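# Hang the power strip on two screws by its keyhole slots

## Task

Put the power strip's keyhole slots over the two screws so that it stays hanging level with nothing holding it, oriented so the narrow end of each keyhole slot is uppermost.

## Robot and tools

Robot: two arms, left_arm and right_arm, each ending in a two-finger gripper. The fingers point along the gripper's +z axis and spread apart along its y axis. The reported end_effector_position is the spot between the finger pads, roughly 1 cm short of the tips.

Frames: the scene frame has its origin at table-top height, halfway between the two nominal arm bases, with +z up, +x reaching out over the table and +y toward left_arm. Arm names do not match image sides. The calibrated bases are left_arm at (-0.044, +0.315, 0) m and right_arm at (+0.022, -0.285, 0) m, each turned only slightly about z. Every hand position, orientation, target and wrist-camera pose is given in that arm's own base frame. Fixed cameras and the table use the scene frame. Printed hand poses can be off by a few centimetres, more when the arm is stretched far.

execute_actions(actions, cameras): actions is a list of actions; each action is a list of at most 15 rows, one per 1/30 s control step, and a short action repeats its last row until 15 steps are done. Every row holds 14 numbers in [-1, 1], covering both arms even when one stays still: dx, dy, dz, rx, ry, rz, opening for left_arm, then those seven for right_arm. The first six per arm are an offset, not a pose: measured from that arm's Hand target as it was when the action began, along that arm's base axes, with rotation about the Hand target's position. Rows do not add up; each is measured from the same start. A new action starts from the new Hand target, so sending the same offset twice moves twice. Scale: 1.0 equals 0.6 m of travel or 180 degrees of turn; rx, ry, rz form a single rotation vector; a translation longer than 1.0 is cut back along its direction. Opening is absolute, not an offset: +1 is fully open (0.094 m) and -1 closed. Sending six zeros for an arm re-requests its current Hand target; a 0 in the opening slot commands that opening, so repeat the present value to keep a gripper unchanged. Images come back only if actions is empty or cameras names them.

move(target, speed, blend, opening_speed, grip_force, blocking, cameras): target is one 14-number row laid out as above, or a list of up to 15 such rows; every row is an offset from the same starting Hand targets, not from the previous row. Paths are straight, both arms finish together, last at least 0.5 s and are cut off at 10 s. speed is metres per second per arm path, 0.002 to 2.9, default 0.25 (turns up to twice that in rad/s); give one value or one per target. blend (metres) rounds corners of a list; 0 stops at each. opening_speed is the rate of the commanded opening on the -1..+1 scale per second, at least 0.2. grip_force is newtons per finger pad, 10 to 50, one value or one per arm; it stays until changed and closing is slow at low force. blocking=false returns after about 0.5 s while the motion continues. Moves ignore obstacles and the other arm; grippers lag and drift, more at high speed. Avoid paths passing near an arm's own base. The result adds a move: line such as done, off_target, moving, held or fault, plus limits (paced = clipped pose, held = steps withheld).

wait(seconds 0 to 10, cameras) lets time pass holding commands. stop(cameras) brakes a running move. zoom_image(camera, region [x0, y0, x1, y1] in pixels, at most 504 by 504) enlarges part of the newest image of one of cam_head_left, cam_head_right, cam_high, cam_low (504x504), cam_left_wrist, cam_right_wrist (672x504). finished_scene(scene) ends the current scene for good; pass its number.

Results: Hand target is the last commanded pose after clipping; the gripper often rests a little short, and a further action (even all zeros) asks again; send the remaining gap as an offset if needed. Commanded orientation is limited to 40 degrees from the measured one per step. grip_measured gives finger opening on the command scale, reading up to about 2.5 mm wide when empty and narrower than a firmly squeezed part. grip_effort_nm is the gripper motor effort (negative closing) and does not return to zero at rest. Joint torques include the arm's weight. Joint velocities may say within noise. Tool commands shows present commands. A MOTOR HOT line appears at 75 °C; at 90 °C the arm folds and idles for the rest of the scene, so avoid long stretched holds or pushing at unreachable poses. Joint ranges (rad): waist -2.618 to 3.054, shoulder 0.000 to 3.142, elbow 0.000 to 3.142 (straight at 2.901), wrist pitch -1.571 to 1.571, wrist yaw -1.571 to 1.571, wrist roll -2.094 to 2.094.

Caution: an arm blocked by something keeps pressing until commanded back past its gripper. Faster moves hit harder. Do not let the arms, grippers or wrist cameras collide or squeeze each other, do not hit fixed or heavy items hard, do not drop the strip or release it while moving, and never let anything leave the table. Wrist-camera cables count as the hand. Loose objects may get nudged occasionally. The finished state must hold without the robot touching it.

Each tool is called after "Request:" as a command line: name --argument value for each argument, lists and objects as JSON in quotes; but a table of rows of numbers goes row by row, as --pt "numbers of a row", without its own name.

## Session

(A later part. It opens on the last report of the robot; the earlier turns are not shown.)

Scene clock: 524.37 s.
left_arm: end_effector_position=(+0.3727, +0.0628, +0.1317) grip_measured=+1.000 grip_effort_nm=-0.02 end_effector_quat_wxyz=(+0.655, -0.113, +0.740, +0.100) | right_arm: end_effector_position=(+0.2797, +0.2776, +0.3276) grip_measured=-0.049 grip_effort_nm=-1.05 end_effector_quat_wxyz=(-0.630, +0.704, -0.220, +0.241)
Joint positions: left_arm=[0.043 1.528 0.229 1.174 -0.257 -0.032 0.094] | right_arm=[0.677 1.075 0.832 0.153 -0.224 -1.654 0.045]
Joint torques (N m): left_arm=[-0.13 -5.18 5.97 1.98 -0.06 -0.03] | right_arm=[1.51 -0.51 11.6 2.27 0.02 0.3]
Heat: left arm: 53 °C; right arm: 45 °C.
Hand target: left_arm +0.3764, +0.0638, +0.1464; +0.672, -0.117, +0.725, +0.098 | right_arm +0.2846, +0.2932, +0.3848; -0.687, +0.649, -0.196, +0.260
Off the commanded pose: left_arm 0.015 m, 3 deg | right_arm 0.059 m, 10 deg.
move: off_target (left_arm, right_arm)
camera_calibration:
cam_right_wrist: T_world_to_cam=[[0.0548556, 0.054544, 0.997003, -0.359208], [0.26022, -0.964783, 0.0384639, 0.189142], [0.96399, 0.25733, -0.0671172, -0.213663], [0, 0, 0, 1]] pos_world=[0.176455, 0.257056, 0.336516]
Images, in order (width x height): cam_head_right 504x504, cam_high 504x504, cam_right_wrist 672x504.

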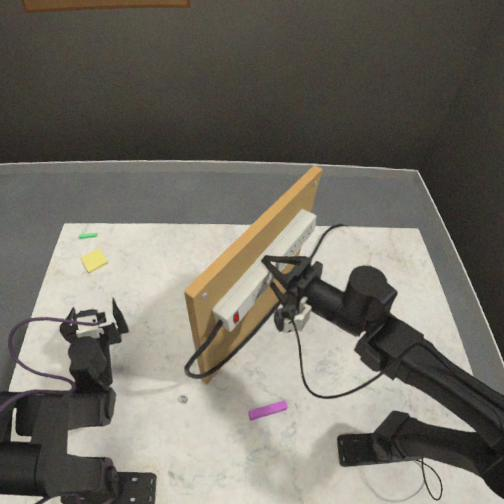

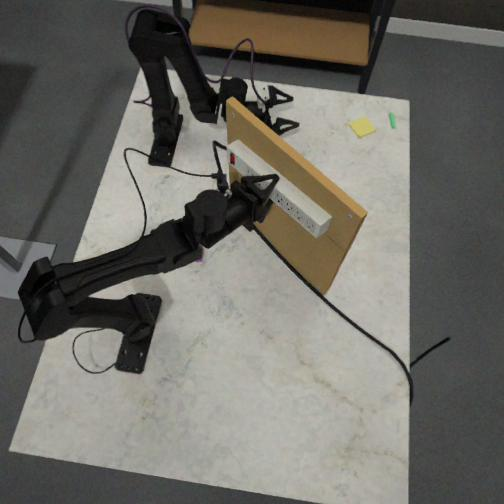

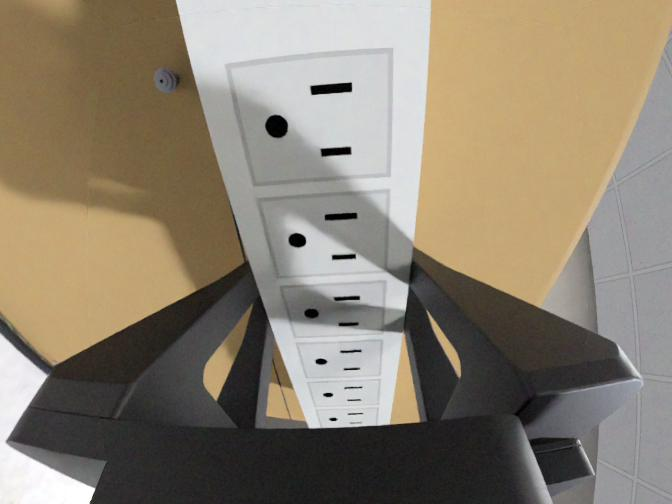

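Request:
move --pt "0 0 0 0 0 0 1 -0.048 -0.055 -0.06 0 0 0 -1" --pt "0 0 0 0 0 0 1 -0.048 -0.055 -0.16 0 0 0 -1" --speed 0.08 --cameras '["cam_high","cam_right_wrist","cam_head_right"]'

Request:
zoom_image --camera "cam_high" --region '[220, 120, 380, 280]'

Request:
zoom_image --camera "cam_head_right" --region '[180, 190, 330, 340]'

Scene clock: 548.40 s.
left_arm: end_effector_position=(+0.3727, +0.0628, +0.1317) grip_measured=+1.000 grip_effort_nm=-0.02 end_effector_quat_wxyz=(+0.655, -0.113, +0.740, +0.100) | right_arm: end_effector_position=(+0.2589, +0.2566, +0.2560) grip_measured=-0.049 grip_effort_nm=-1.05 end_effector_quat_wxyz=(+0.642, -0.691, +0.217, -0.253)
Joint positions: left_arm=[0.043 1.528 0.229 1.174 -0.257 -0.032 0.094] | right_arm=[0.67 0.985 0.462 0.473 -0.221 -1.654 0.045]
Joint torques (N m): left_arm=[-0.06 -5.16 5.98 1.98 -0.07 -0.04] | right_arm=[-0.23 -2.32 6.69 2.14 -0.23 0.31]
Heat: left arm: 53 °C; right arm: 50 °C.
Hand target: left_arm +0.3764, +0.0638, +0.1464; +0.672, -0.117, +0.725, +0.098 | right_arm +0.2558, +0.2602, +0.2888; +0.687, -0.649, +0.196, -0.260
Off the commanded pose: left_arm 0.015 m, 3 deg | right_arm 0.033 m, 8 deg.
move: off_target (left_arm, right_arm)
camera_calibration:
cam_right_wrist: T_world_to_cam=[[0.0228568, 0.0285354, 0.999331, -0.271132], [0.24889, -0.968283, 0.0219562, 0.185176], [0.968262, 0.248222, -0.029234, -0.201488], [0, 0, 0, 1]] pos_world=[0.155202, 0.237054, 0.260995]
Images, in order (width x height): cam_head_right 504x504, cam_high 504x504, cam_right_wrist 672x504.

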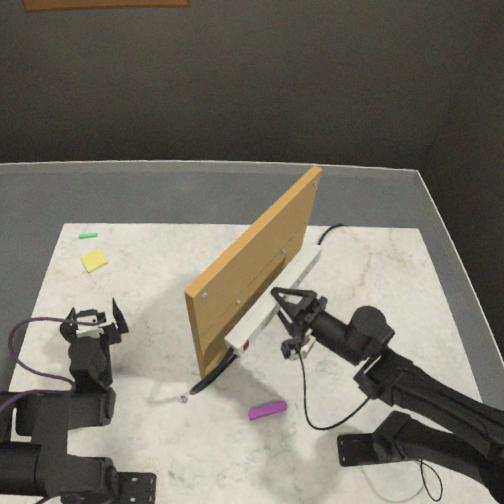

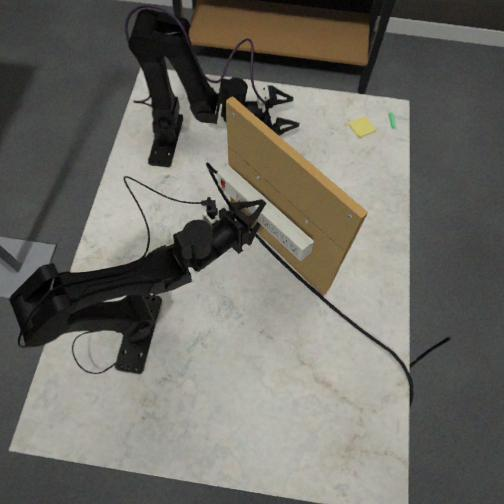

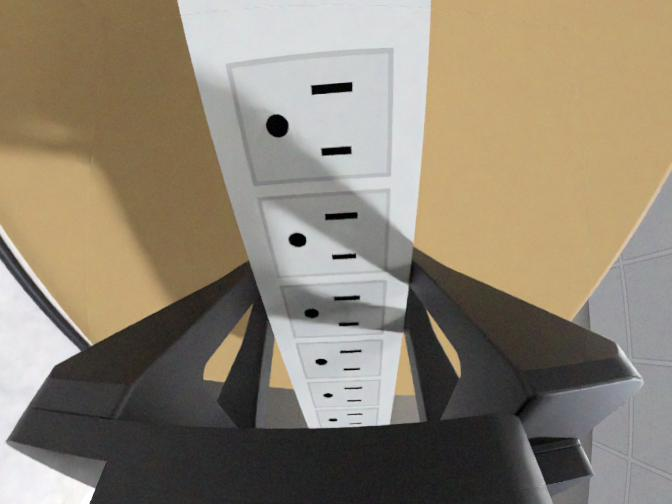

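Scaled by 3.150 from the camera's 504x504 image, which has a finer 720x720 frame.

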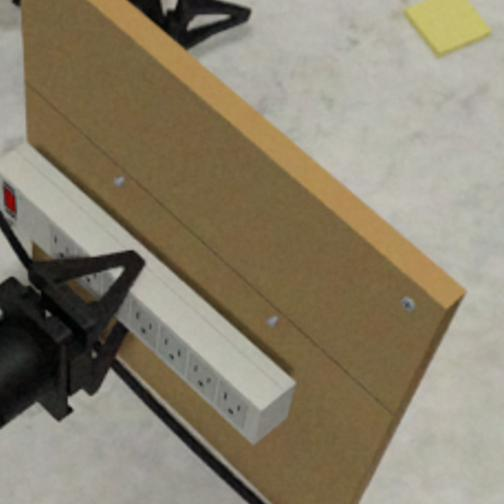

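Scaled by 3.360 from the camera's 504x504 image, which has a finer 720x720 frame.

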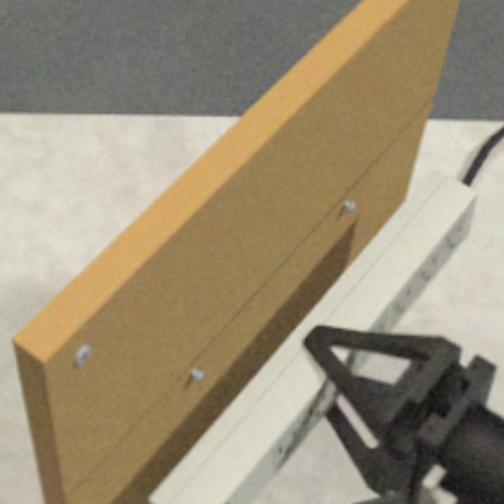

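Request:
move --pt "0 0 0 0 0 0 1 0.006 -0.004 0.032 0 0 0 -1" --speed 0.08 --cameras '["cam_high","cam_right_wrist","cam_head_right"]'

Request:
zoom_image --camera "cam_high" --region '[220, 120, 380, 280]'

Scene clock: 566.23 s.
left_arm: end_effector_position=(+0.3727, +0.0628, +0.1317) grip_measured=+1.000 grip_effort_nm=-0.02 end_effector_quat_wxyz=(+0.655, -0.113, +0.740, +0.100) | right_arm: end_effector_position=(+0.2620, +0.2539, +0.2609) grip_measured=-0.049 grip_effort_nm=-1.05 end_effector_quat_wxyz=(+0.645, -0.687, +0.215, -0.255)
Joint positions: left_arm=[0.043 1.528 0.229 1.174 -0.257 -0.032 0.094] | right_arm=[0.648 0.985 0.471 0.475 -0.242 -1.654 0.045]
Joint torques (N m): left_arm=[-0.08 -5.22 6 1.97 -0.06 -0.04] | right_arm=[-0.35 -4.23 10.8 1.44 -0.23 0.33]
Heat: left arm: 53 °C; right arm: 50 °C.
Hand target: left_arm +0.3764, +0.0638, +0.1464; +0.672, -0.117, +0.725, +0.098 | right_arm +0.2594, +0.2578, +0.3080; +0.687, -0.649, +0.196, -0.260
Off the commanded pose: left_arm 0.015 m, 3 deg | right_arm 0.047 m, 7 deg.
move: off_target (left_arm, right_arm)
camera_calibration:
cam_right_wrist: T_world_to_cam=[[0.0148696, 0.021219, 0.999664, -0.272201], [0.248746, -0.968422, 0.0168558, 0.183105], [0.968455, 0.248412, -0.0196782, -0.2063], [0, 0, 0, 1]] pos_world=[0.158293, 0.234346, 0.264964]
Images, in order (width x height): cam_head_right 504x504, cam_high 504x504, cam_right_wrist 672x504.

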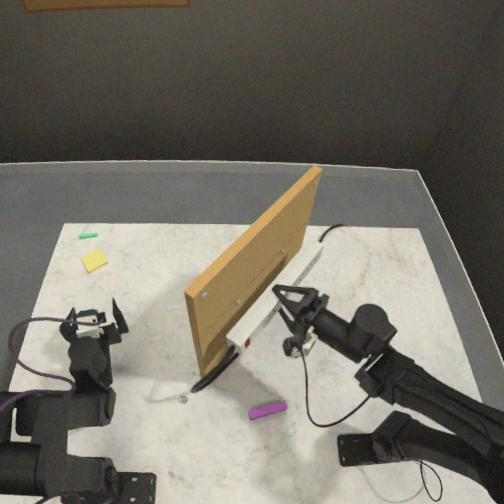

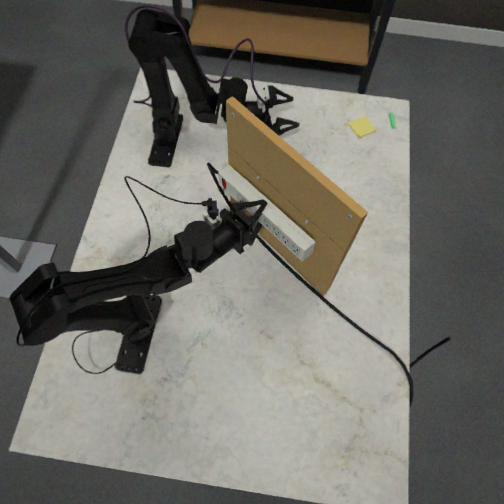

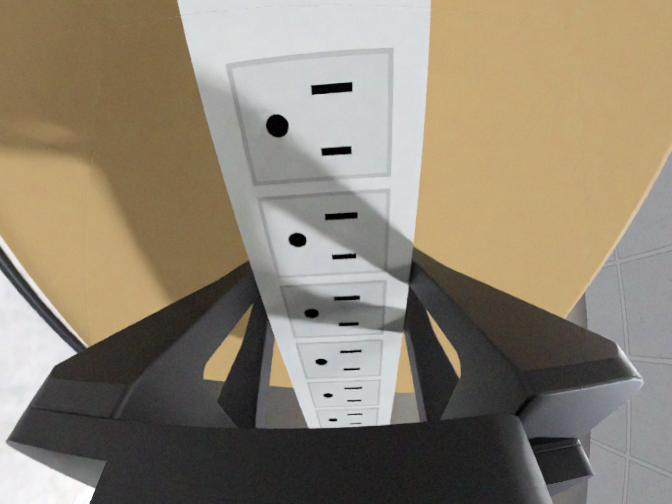

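Scaled by 3.150 from the camera's 504x504 image, which has a finer 720x720 frame.

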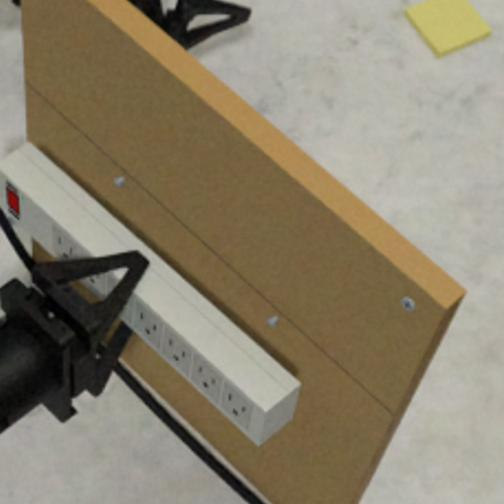

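Request:
move --pt "0 0 0 0 0 0 1 0 0 0.035 0 0 0 -1" --pt "0 0 0 0 0 0 1 0.03 0.04 0.045 0 0 0 -1" --speed 0.06 --cameras '["cam_high","cam_head_right"]'

Request:
zoom_image --camera "cam_high" --region '[220, 120, 380, 280]'

Request:
zoom_image --camera "cam_head_right" --region '[180, 210, 330, 360]'

Scene clock: 575.30 s.
left_arm: end_effector_position=(+0.3727, +0.0628, +0.1317) grip_measured=+1.000 grip_effort_nm=-0.02 end_effector_quat_wxyz=(+0.655, -0.113, +0.740, +0.100) | right_arm: end_effector_position=(+0.2779, +0.2730, +0.2837) grip_measured=-0.049 grip_effort_nm=-1.05 end_effector_quat_wxyz=(+0.641, -0.693, +0.216, -0.250)
Joint positions: left_arm=[0.043 1.528 0.229 1.174 -0.257 -0.032 0.094] | right_arm=[0.67 1.078 0.623 0.399 -0.227 -1.654 0.045]
Joint torques (N m): left_arm=[-0.03 -5.2 5.97 1.98 -0.05 -0.02] | right_arm=[0.73 -3.08 11.28 1.73 -0.08 0.32]
Heat: left arm: 53 °C; right arm: 49 °C.
Hand target: left_arm +0.3764, +0.0638, +0.1464; +0.672, -0.117, +0.725, +0.098 | right_arm +0.2774, +0.2818, +0.3350; +0.687, -0.649, +0.196, -0.260
Off the commanded pose: left_arm 0.015 m, 3 deg | right_arm 0.052 m, 8 deg.
move: off_target (left_arm, right_arm)
Images, in order (width x height): cam_head_right 504x504, cam_high 504x504.

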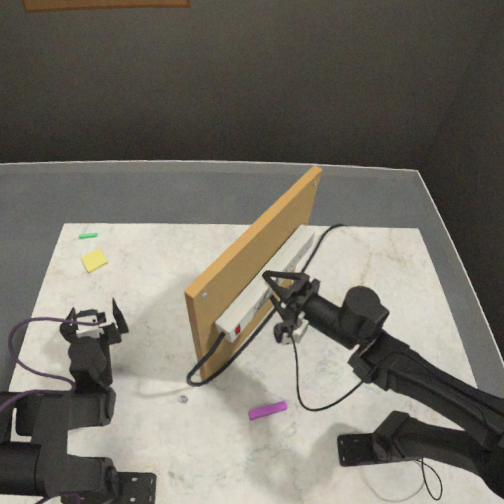

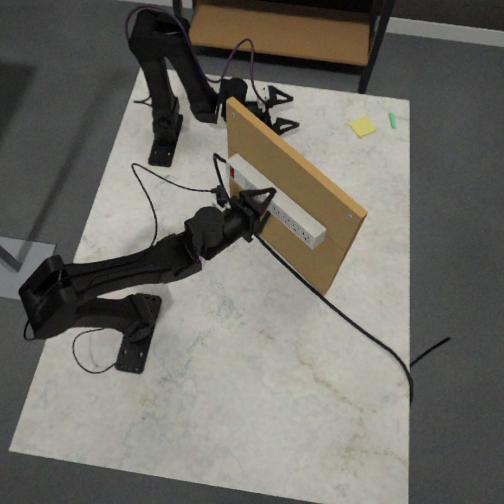

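Scaled by 3.150 from the camera's 504x504 image, which has a finer 720x720 frame.

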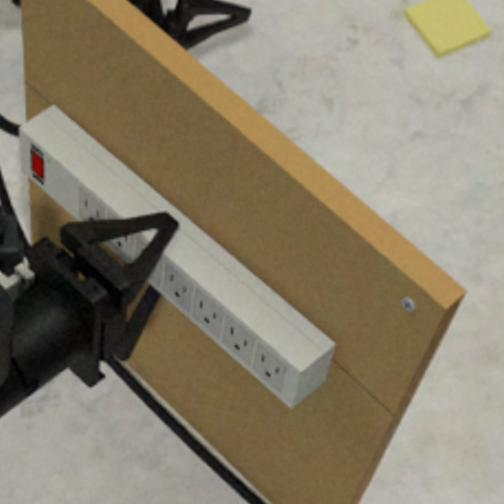

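Scaled by 3.360 from the camera's 504x504 image, which has a finer 720x720 frame.

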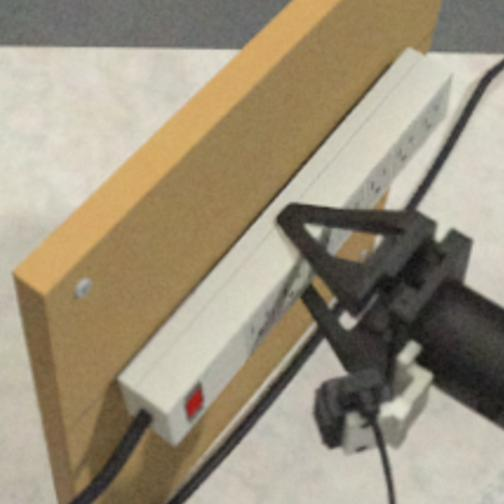

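Request:
move --pt "0 0 0 0 0 0 1 0 0 -0.02 0 0 0 -1" --speed 0.05

Request:
move --pt "0 0 0 0 0 0 1 0 0 -0.015 0 0 0 -1" --speed 0.05

Request:
move --pt "0 0 0 0 0 0 1 0 0 -0.015 0 0 0 -1" --speed 0.05

Request:
move --pt "0 0 0 0 0 0 1 0 0 -0.015 0 0 0 -1" --speed 0.05 --cameras '["cam_high","cam_head_right"]'

Request:
zoom_image --camera "cam_high" --region '[220, 120, 380, 280]'

Request:
zoom_image --camera "cam_head_right" --region '[180, 210, 330, 360]'

Scene clock: 594.67 s.
left_arm: end_effector_position=(+0.3727, +0.0628, +0.1317) grip_measured=+1.000 grip_effort_nm=-0.02 end_effector_quat_wxyz=(+0.655, -0.113, +0.740, +0.100) | right_arm: end_effector_position=(+0.2783, +0.2734, +0.2829) grip_measured=-0.049 grip_effort_nm=-1.05 end_effector_quat_wxyz=(-0.640, +0.694, -0.216, +0.250)
Joint positions: left_arm=[0.043 1.528 0.229 1.174 -0.257 -0.032 0.094] | right_arm=[0.67 1.082 0.623 0.401 -0.227 -1.654 0.045]
Joint torques (N m): left_arm=[-0.02 -5.19 5.96 1.98 -0.05 -0.03] | right_arm=[0.83 -2.14 8.51 2.13 -0.03 0.31]
Heat: left arm: 53 °C; right arm: 49 °C.
Hand target: left_arm +0.3764, +0.0638, +0.1464; +0.672, -0.117, +0.725, +0.098 | right_arm +0.2774, +0.2818, +0.3230; -0.687, +0.649, -0.196, +0.260
Off the commanded pose: left_arm 0.015 m, 3 deg | right_arm 0.041 m, 8 deg.
move: off_target (left_arm, right_arm)

Scene clock: 595.70 s.
left_arm: end_effector_position=(+0.3727, +0.0628, +0.1317) grip_measured=+1.000 grip_effort_nm=-0.02 end_effector_quat_wxyz=(+0.655, -0.113, +0.740, +0.100) | right_arm: end_effector_position=(+0.2788, +0.2737, +0.2835) grip_measured=-0.049 grip_effort_nm=-1.05 end_effector_quat_wxyz=(+0.643, -0.691, +0.214, -0.252)
Joint positions: left_arm=[0.043 1.528 0.229 1.174 -0.257 -0.032 0.094] | right_arm=[0.67 1.086 0.617 0.423 -0.227 -1.654 0.045]
Joint torques (N m): left_arm=[-0.06 -5.2 6.01 1.96 -0.04 -0.02] | right_arm=[0.92 -1.61 7.02 2.26 -0.05 0.29]
Heat: left arm: 53 °C; right arm: 49 °C.
Hand target: left_arm +0.3764, +0.0638, +0.1464; +0.672, -0.117, +0.725, +0.098 | right_arm +0.2774, +0.2818, +0.3140; +0.687, -0.649, +0.196, -0.260
Off the commanded pose: left_arm 0.015 m, 3 deg | right_arm 0.032 m, 7 deg.
move: off_target (left_arm, right_arm)

Scene clock: 596.87 s.
left_arm: end_effector_position=(+0.3727, +0.0628, +0.1317) grip_measured=+1.000 grip_effort_nm=-0.02 end_effector_quat_wxyz=(+0.655, -0.113, +0.740, +0.100) | right_arm: end_effector_position=(+0.2783, +0.2737, +0.2826) grip_measured=-0.049 grip_effort_nm=-1.05 end_effector_quat_wxyz=(+0.653, -0.681, +0.210, -0.256)
Joint positions: left_arm=[0.043 1.528 0.229 1.174 -0.257 -0.032 0.094] | right_arm=[0.67 1.094 0.586 0.492 -0.229 -1.649 0.045]
Joint torques (N m): left_arm=[-0.01 -5.16 6 1.98 -0.05 -0.04] | right_arm=[1.05 -0.88 6.98 2.06 -0.01 0.26]
Heat: left arm: 53 °C; right arm: 49 °C.
Hand target: left_arm +0.3764, +0.0638, +0.1464; +0.672, -0.117, +0.725, +0.098 | right_arm +0.2774, +0.2818, +0.3050; +0.687, -0.649, +0.196, -0.260
Off the commanded pose: left_arm 0.015 m, 3 deg | right_arm 0.024 m, 6 deg.
move: off_target (left_arm, right_arm)

Scene clock: 598.03 s.
left_arm: end_effector_position=(+0.3727, +0.0628, +0.1317) grip_measured=+1.000 grip_effort_nm=-0.02 end_effector_quat_wxyz=(+0.655, -0.113, +0.740, +0.100) | right_arm: end_effector_position=(+0.2782, +0.2736, +0.2812) grip_measured=-0.049 grip_effort_nm=-1.05 end_effector_quat_wxyz=(+0.663, -0.671, +0.207, -0.260)
Joint positions: left_arm=[0.043 1.528 0.229 1.174 -0.257 -0.032 0.094] | right_arm=[0.67 1.106 0.556 0.565 -0.229 -1.643 0.045]
Joint torques (N m): left_arm=[-0.06 -5.23 5.94 1.96 -0.06 -0.01] | right_arm=[1.07 -0.38 6.95 1.81 0 0.19]
Heat: left arm: 53 °C; right arm: 49 °C.
Hand target: left_arm +0.3764, +0.0638, +0.1464; +0.672, -0.117, +0.725, +0.098 | right_arm +0.2774, +0.2818, +0.2960; +0.687, -0.649, +0.196, -0.260
Off the commanded pose: left_arm 0.015 m, 3 deg | right_arm 0.017 m, 4 deg.
move: off_target (left_arm, right_arm)
Images, in order (width x height): cam_head_right 504x504, cam_high 504x504.

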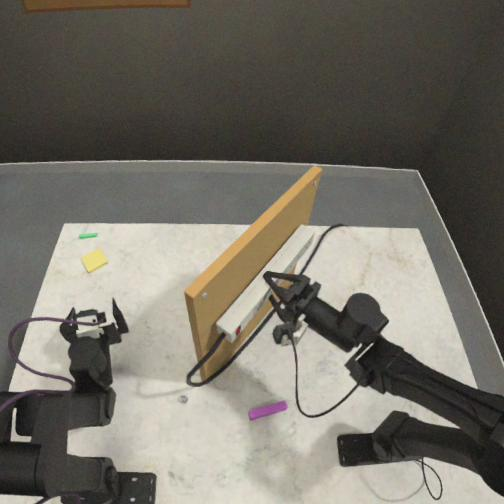

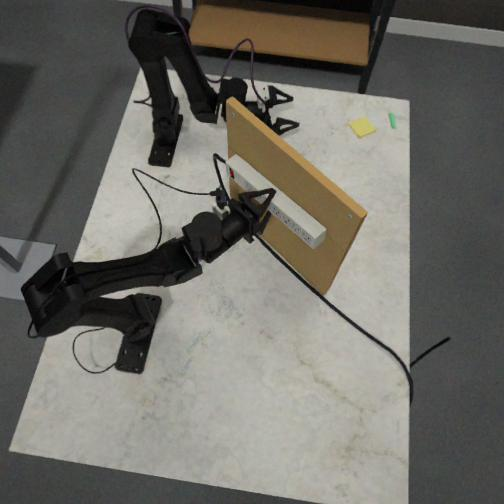

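Scaled by 3.150 from the camera's 504x504 image, which has a finer 720x720 frame.

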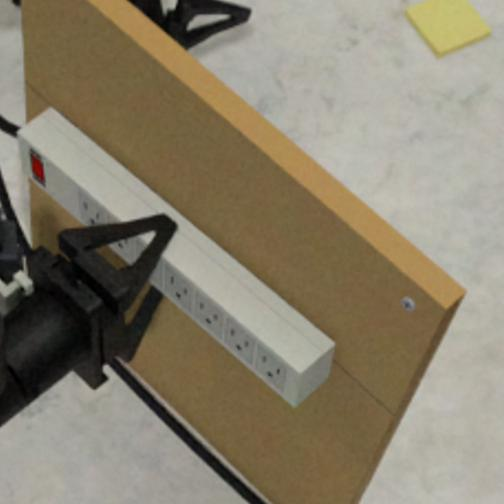

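Scaled by 3.360 from the camera's 504x504 image, which has a finer 720x720 frame.

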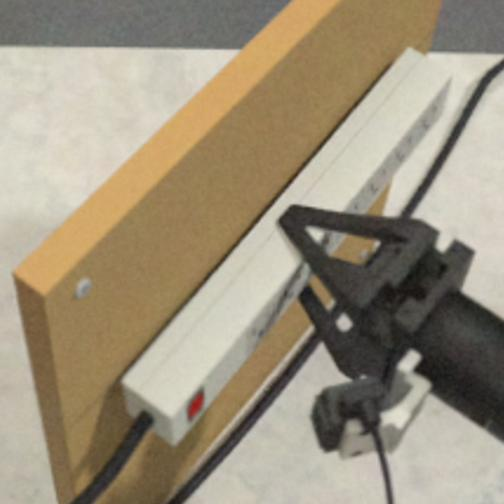

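Request:
move --pt "-0.38 0.0 0.3 0 0 0 -0.9 0 0 -0.01 0 0 0 -1" --pt "-0.387 -0.347 0.303 -0.004 -0.032 -0.343 -0.9 0 0 -0.02 0 0 0 -1" --speed 0.25 --blend '[0.03,0]' --cameras '["cam_high","cam_left_wrist","cam_head_right"]'

Request:
zoom_image --camera "cam_left_wrist" --region '[240, 80, 360, 200]'

Scene clock: 620.87 s.
left_arm: end_effector_position=(+0.1407, -0.1427, +0.3180) grip_measured=-0.898 grip_effort_nm=-0.14 end_effector_quat_wxyz=(+0.643, +0.270, +0.662, -0.273) | right_arm: end_effector_position=(+0.2781, +0.2732, +0.2804) grip_measured=-0.049 grip_effort_nm=-1.05 end_effector_quat_wxyz=(+0.677, -0.656, +0.202, -0.266)
Joint positions: left_arm=[-0.881 0.152 0.626 -0.497 -0.093 -0.017 0.005] | right_arm=[0.67 1.128 0.517 0.669 -0.227 -1.634 0.045]
Joint torques (N m): left_arm=[-0.8 3.33 5.55 2.49 -0.16 0.07] | right_arm=[1.1 0.03 6.94 1.48 0.01 0.08]
Heat: left arm: 52 °C; right arm: 50 °C.
Hand target: left_arm +0.1442, -0.1444, +0.3282; +0.660, +0.263, +0.650, -0.270 | right_arm +0.2774, +0.2818, +0.2840; +0.687, -0.649, +0.196, -0.260
Off the commanded pose: left_arm 0.011 m, 3 deg | right_arm 0.009 m, 2 deg.
move: off_target (left_arm)
camera_calibration:
cam_left_wrist: T_world_to_cam=[[-0.716386, -0.6938, -0.0737123, 0.0240947], [-0.400325, 0.495272, -0.771003, 0.377683], [0.571429, -0.522827, -0.632551, 0.148618], [0, 0, 0, 1]] pos_world=[0.0835319, -0.0926369, 0.386979]
Images, in order (width x height): cam_head_right 504x504, cam_high 504x504, cam_left_wrist 672x504.

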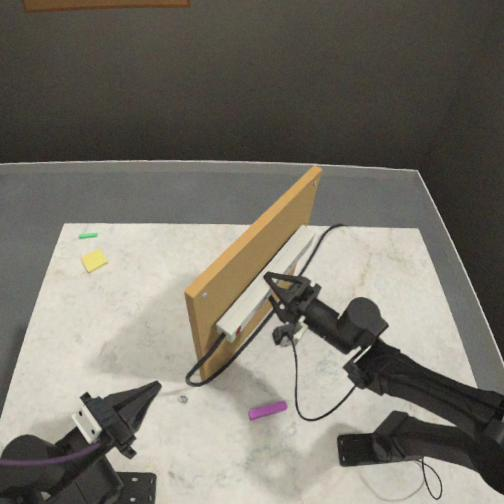

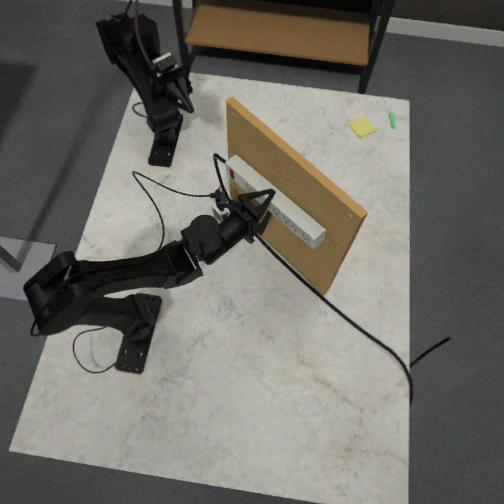

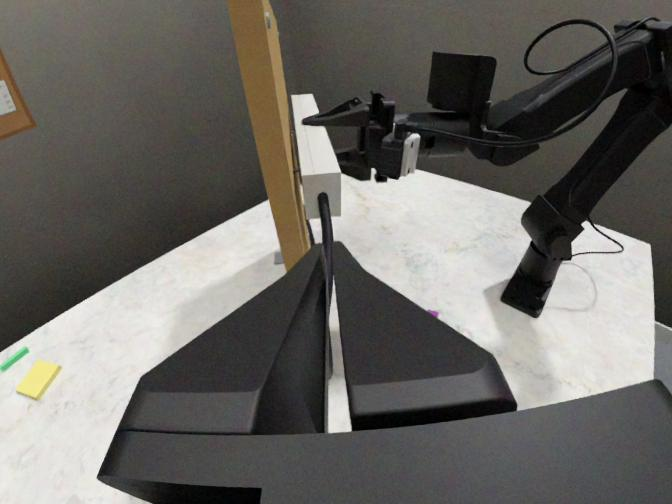

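Scaled by 4.200 from the camera's 672x504 image, which has a finer 960x720 frame.

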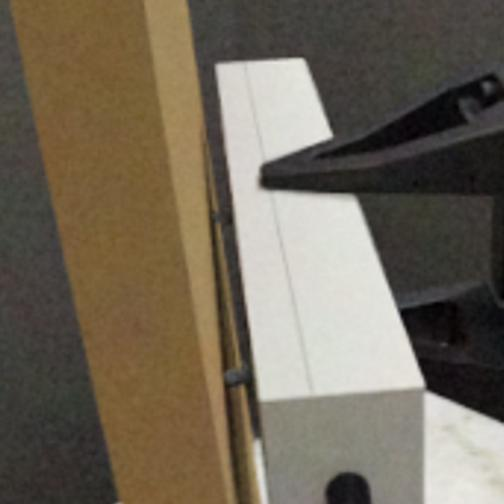

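Request:
move --pt "0 0 0 0 0 0 -0.9 -0.003 -0.006 -0.02 0 0 0 -1" --speed 0.05

Request:
move --pt "0 0 0 0 0 0 -0.9 0 0 -0.015 0 0 0 -1" --speed 0.05 --cameras '["cam_high","cam_left_wrist","cam_head_right"]'

Request:
zoom_image --camera "cam_left_wrist" --region '[240, 80, 360, 200]'

Scene clock: 630.33 s.
left_arm: end_effector_position=(+0.1407, -0.1427, +0.3180) grip_measured=-0.898 grip_effort_nm=-0.14 end_effector_quat_wxyz=(+0.643, +0.270, +0.662, -0.273) | right_arm: end_effector_position=(+0.2776, +0.2728, +0.2781) grip_measured=-0.049 grip_effort_nm=-1.05 end_effector_quat_wxyz=(+0.687, -0.645, +0.197, -0.272)
Joint positions: left_arm=[-0.881 0.152 0.626 -0.497 -0.093 -0.017 0.005] | right_arm=[0.67 1.151 0.484 0.76 -0.227 -1.63 0.045]
Joint torques (N m): left_arm=[-0.35 3.25 5.59 2.44 -0.09 0.07] | right_arm=[0.44 -1.24 5.82 1.18 -0.04 0.07]
Heat: left arm: 52 °C; right arm: 49 °C.
Hand target: left_arm +0.1438, -0.1440, +0.3280; +0.659, +0.264, +0.649, -0.273 (not the last commanded pose) | right_arm +0.2756, +0.2782, +0.2720; +0.687, -0.649, +0.196, -0.260
Off the commanded pose: left_arm 0.011 m, 3 deg | right_arm 0.008 m, 1 deg.
move: off_target (left_arm)

Scene clock: 631.37 s.
left_arm: end_effector_position=(+0.1407, -0.1427, +0.3180) grip_measured=-0.898 grip_effort_nm=-0.14 end_effector_quat_wxyz=(+0.643, +0.270, +0.662, -0.273) | right_arm: end_effector_position=(+0.2779, +0.2737, +0.2669) grip_measured=-0.049 grip_effort_nm=-1.05 end_effector_quat_wxyz=(+0.684, -0.649, +0.195, -0.272)
Joint positions: left_arm=[-0.881 0.152 0.626 -0.497 -0.093 -0.017 0.005] | right_arm=[0.67 1.178 0.457 0.806 -0.23 -1.638 0.045]
Joint torques (N m): left_arm=[-0.28 3.23 5.61 2.42 -0.1 0.07] | right_arm=[0.46 -1.68 5.74 1.22 -0.06 0.15]
Heat: left arm: 52 °C; right arm: 49 °C.
Hand target: left_arm +0.1438, -0.1440, +0.3280; +0.659, +0.264, +0.649, -0.273 | right_arm +0.2756, +0.2782, +0.2630; +0.687, -0.649, +0.196, -0.260
Off the commanded pose: left_arm 0.011 m, 2 deg | right_arm 0.006 m, 1 deg.
move: off_target (left_arm)
camera_calibration:
cam_left_wrist: T_world_to_cam=[[-0.716386, -0.6938, -0.0737123, 0.0240947], [-0.400325, 0.495272, -0.771003, 0.377683], [0.571429, -0.522827, -0.632551, 0.148618], [0, 0, 0, 1]] pos_world=[0.0835319, -0.0926369, 0.386979]
Images, in order (width x height): cam_head_right 504x504, cam_high 504x504, cam_left_wrist 672x504.

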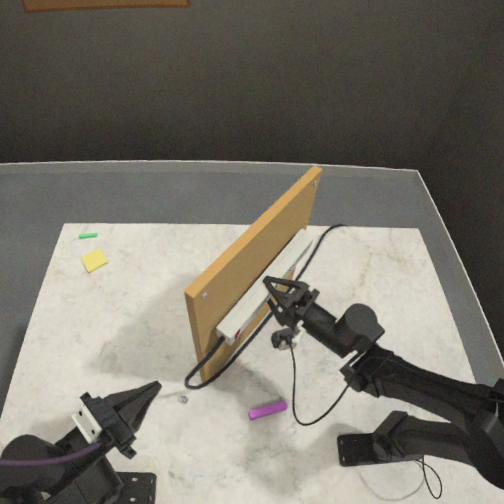

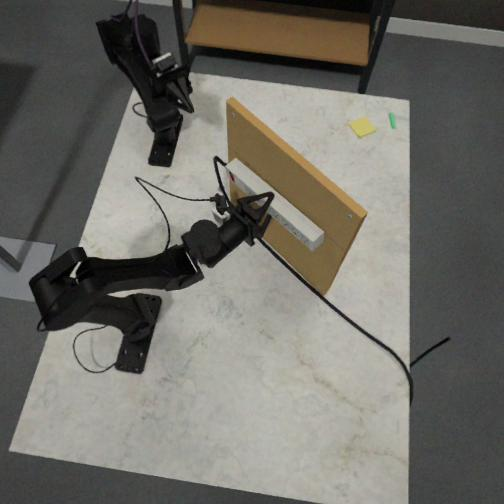

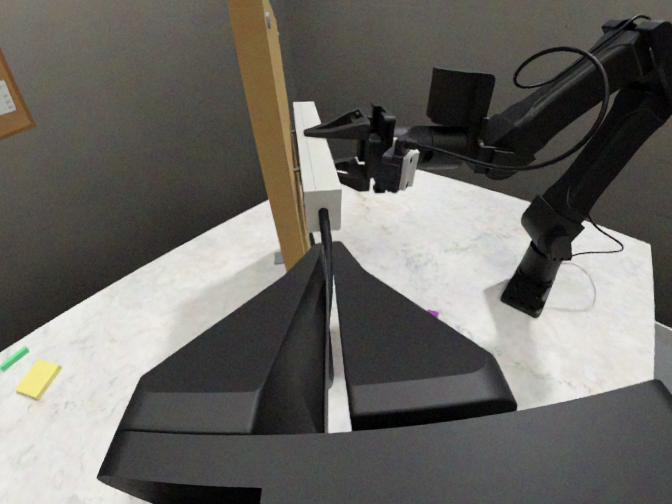

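Scaled by 4.200 from the camera's 672x504 image, which has a finer 960x720 frame.

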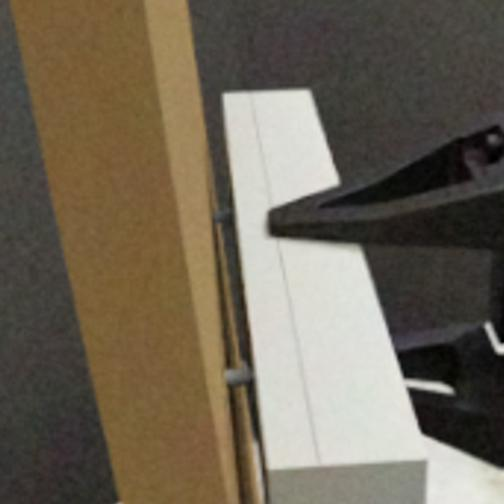

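Request:
move --pt "0 0 0 0 0 0 -0.9 0.02 0.027 0.0 0 0 0 -1" --speed 0.05 --cameras '["cam_high","cam_left_wrist"]'

Request:
zoom_image --camera "cam_left_wrist" --region '[240, 80, 360, 200]'

Request:
zoom_image --camera "cam_high" --region '[220, 120, 380, 280]'

Scene clock: 641.00 s.
left_arm: end_effector_position=(+0.1407, -0.1427, +0.3180) grip_measured=-0.898 grip_effort_nm=-0.14 end_effector_quat_wxyz=(+0.643, +0.270, +0.662, -0.273) | right_arm: end_effector_position=(+0.2785, +0.2748, +0.2662) grip_measured=-0.049 grip_effort_nm=-1.05 end_effector_quat_wxyz=(+0.690, -0.642, +0.191, -0.274)
Joint positions: left_arm=[-0.881 0.152 0.626 -0.497 -0.093 -0.017 0.005] | right_arm=[0.67 1.204 0.445 0.866 -0.233 -1.635 0.045]
Joint torques (N m): left_arm=[-0.34 3.19 5.63 2.46 -0.1 0.07] | right_arm=[2.25 3.52 10.19 1.01 0.13 0.1]
Heat: left arm: 52 °C; right arm: 48 °C.
Hand target: left_arm +0.1438, -0.1440, +0.3280; +0.659, +0.264, +0.649, -0.273 | right_arm +0.2876, +0.2944, +0.2630; +0.687, -0.649, +0.196, -0.260
Off the commanded pose: left_arm 0.011 m, 2 deg | right_arm 0.022 m, 2 deg.
move: off_target (left_arm, right_arm)
camera_calibration:
cam_left_wrist: T_world_to_cam=[[-0.716386, -0.6938, -0.0737123, 0.0240947], [-0.400325, 0.495272, -0.771003, 0.377683], [0.571429, -0.522827, -0.632551, 0.148618], [0, 0, 0, 1]] pos_world=[0.0835319, -0.0926369, 0.386979]
Images, in order (width x height): cam_high 504x504, cam_left_wrist 672x504.

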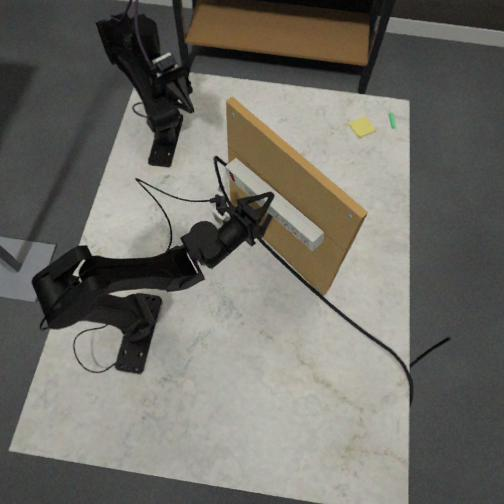

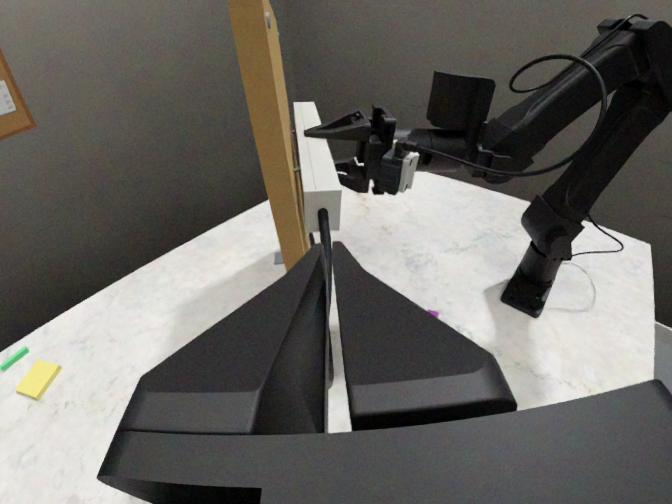

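Scaled by 4.200 from the camera's 672x504 image, which has a finer 960x720 frame.

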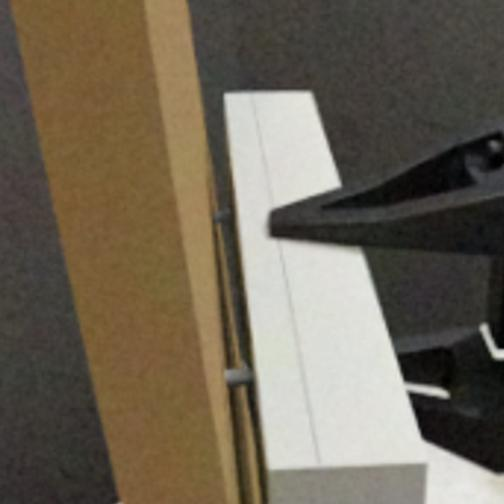

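Scaled by 3.150 from the camera's 504x504 image, which has a finer 720x720 frame.

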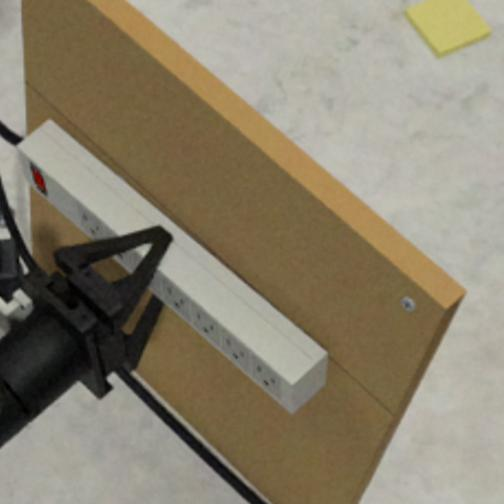

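Request:
move --pt "0 0 0 0 0 0 -0.9 0.01 -0.008 0.0 0 0 0 -1" --pt "0 0 0 0 0 0 -0.9 0.01 -0.008 -0.01 0 0 0 -1" --speed 0.05 --cameras '["cam_high","cam_left_wrist"]'

Request:
zoom_image --camera "cam_left_wrist" --region '[240, 80, 360, 200]'

Request:
zoom_image --camera "cam_high" --region '[220, 120, 380, 280]'

Scene clock: 654.53 s.
left_arm: end_effector_position=(+0.1407, -0.1427, +0.3180) grip_measured=-0.898 grip_effort_nm=-0.14 end_effector_quat_wxyz=(+0.643, +0.270, +0.662, -0.273) | right_arm: end_effector_position=(+0.2786, +0.2749, +0.2662) grip_measured=-0.049 grip_effort_nm=-1.05 end_effector_quat_wxyz=(+0.700, -0.635, +0.181, -0.271)
Joint positions: left_arm=[-0.881 0.152 0.626 -0.497 -0.093 -0.017 0.005] | right_arm=[0.654 1.232 0.433 0.932 -0.267 -1.627 0.045]
Joint torques (N m): left_arm=[-0.31 3.25 5.68 2.44 -0.06 0.06] | right_arm=[0.85 3.04 10.07 0.75 0.13 0.09]
Heat: left arm: 52 °C; right arm: 47 °C.
Hand target: left_arm +0.1438, -0.1440, +0.3280; +0.659, +0.264, +0.649, -0.273 | right_arm +0.2936, +0.2896, +0.2570; +0.687, -0.649, +0.196, -0.260
Off the commanded pose: left_arm 0.011 m, 2 deg | right_arm 0.023 m, 3 deg.
move: off_target (left_arm, right_arm)
camera_calibration:
cam_left_wrist: T_world_to_cam=[[-0.716386, -0.6938, -0.0737123, 0.0240947], [-0.400325, 0.495272, -0.771003, 0.377683], [0.571429, -0.522827, -0.632551, 0.148618], [0, 0, 0, 1]] pos_world=[0.0835319, -0.0926369, 0.386979]
Images, in order (width x height): cam_high 504x504, cam_left_wrist 672x504.

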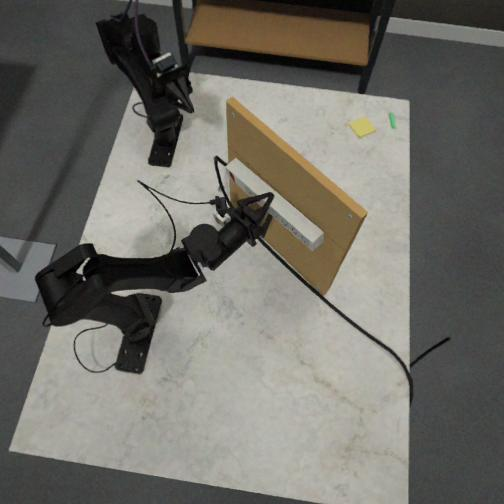

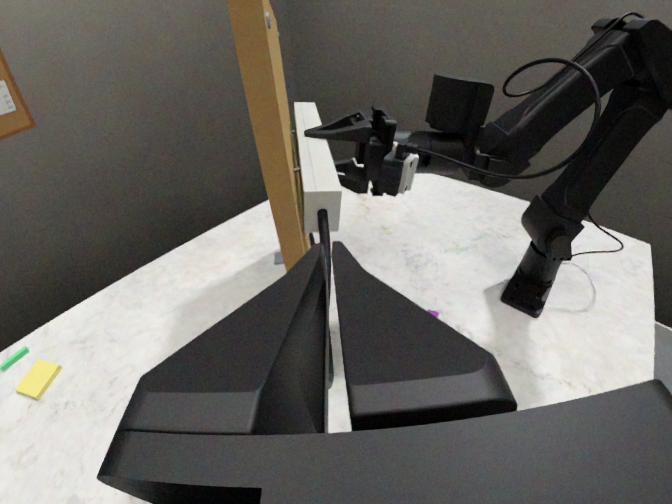

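Scaled by 4.200 from the camera's 672x504 image, which has a finer 960x720 frame.

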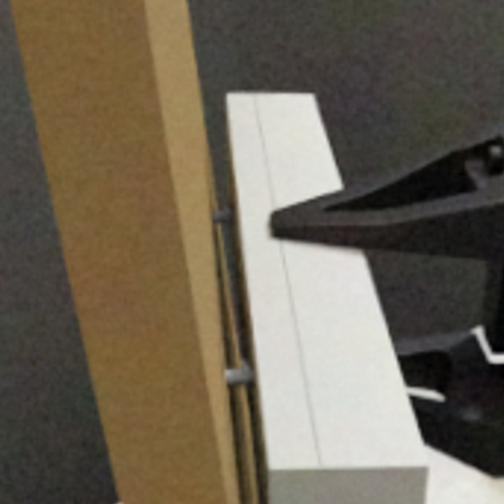

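Scaled by 3.150 from the camera's 504x504 image, which has a finer 720x720 frame.

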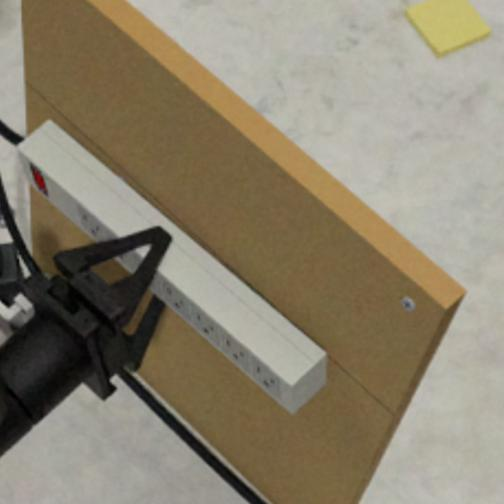

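Request:
move --pt "0 0 0 0 0 0 -0.9 -0.035 -0.047 0.02 -0.025 0.018 0 -1" --pt "0 0 0 0 0 0 -0.9 -0.02 -0.047 0.03 -0.025 0.018 0 -1" --pt "0 0 0 0 0 0 -0.9 0.0 -0.0 0.025 -0.025 0.018 0 -1" --speed 0.06 --cameras '["cam_high","cam_left_wrist"]'

Request:
zoom_image --camera "cam_left_wrist" --region '[240, 80, 360, 200]'

Request:
zoom_image --camera "cam_high" --region '[220, 120, 380, 280]'

Scene clock: 672.67 s.
left_arm: end_effector_position=(+0.1407, -0.1427, +0.3180) grip_measured=-0.898 grip_effort_nm=-0.14 end_effector_quat_wxyz=(+0.643, +0.270, +0.662, -0.273) | right_arm: end_effector_position=(+0.2853, +0.2737, +0.2293) grip_measured=-0.049 grip_effort_nm=-1.05 end_effector_quat_wxyz=(-0.616, +0.719, -0.226, +0.230)
Joint positions: left_arm=[-0.881 0.152 0.626 -0.497 -0.093 -0.017 0.005] | right_arm=[0.643 1.175 0.533 0.502 -0.262 -1.66 0.045]
Joint torques (N m): left_arm=[-0.39 3.23 5.67 2.45 -0.09 0.05] | right_arm=[1.55 -1.16 11.25 1.79 0.03 0.12]
Heat: left arm: 53 °C; right arm: 47 °C.
Hand target: left_arm +0.1438, -0.1440, +0.3280; +0.659, +0.264, +0.649, -0.273 | right_arm +0.2936, +0.2896, +0.2720; -0.655, +0.683, -0.205, +0.249
Off the commanded pose: left_arm 0.011 m, 2 deg | right_arm 0.046 m, 7 deg.
move: off_target (left_arm, right_arm)
camera_calibration:
cam_left_wrist: T_world_to_cam=[[-0.716386, -0.6938, -0.0737123, 0.0240947], [-0.400325, 0.495272, -0.771003, 0.377683], [0.571429, -0.522827, -0.632551, 0.148618], [0, 0, 0, 1]] pos_world=[0.0835319, -0.0926369, 0.386979]
Images, in order (width x height): cam_high 504x504, cam_left_wrist 672x504.

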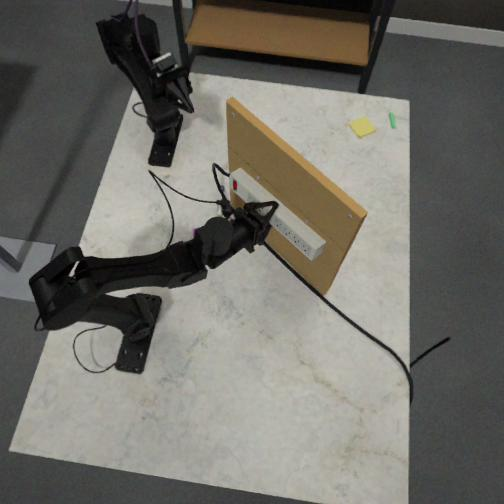

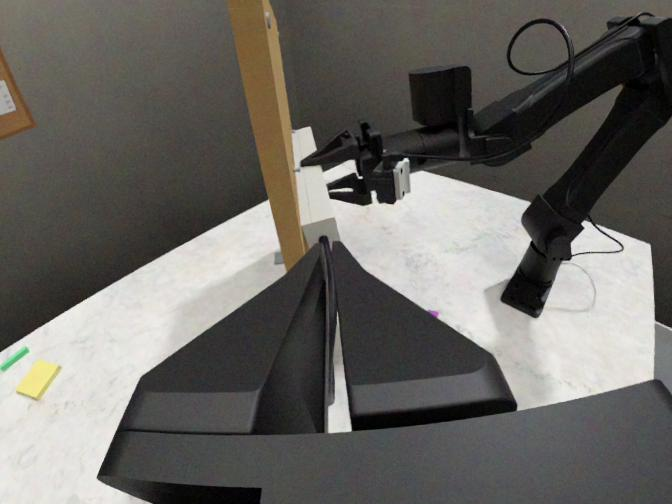

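Scaled by 4.200 from the camera's 672x504 image, which has a finer 960x720 frame.

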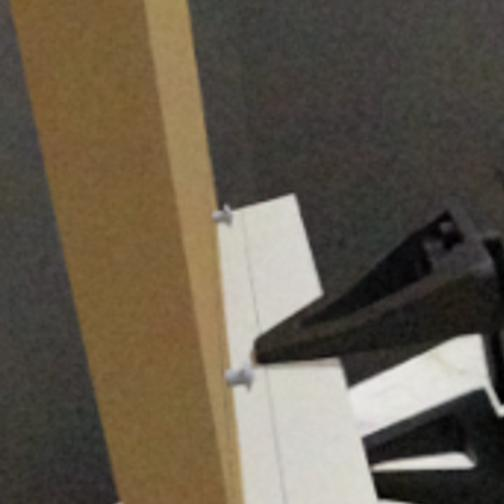

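Scaled by 3.150 from the camera's 504x504 image, which has a finer 720x720 frame.

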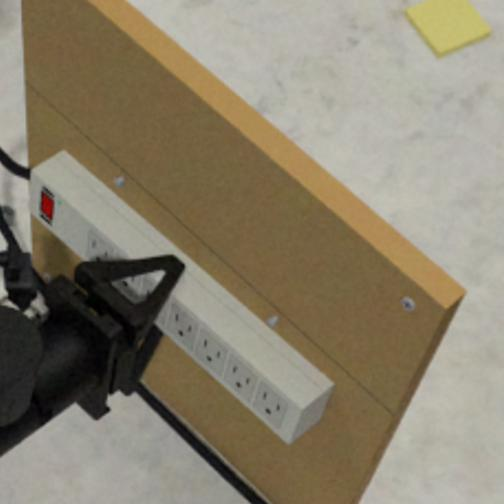

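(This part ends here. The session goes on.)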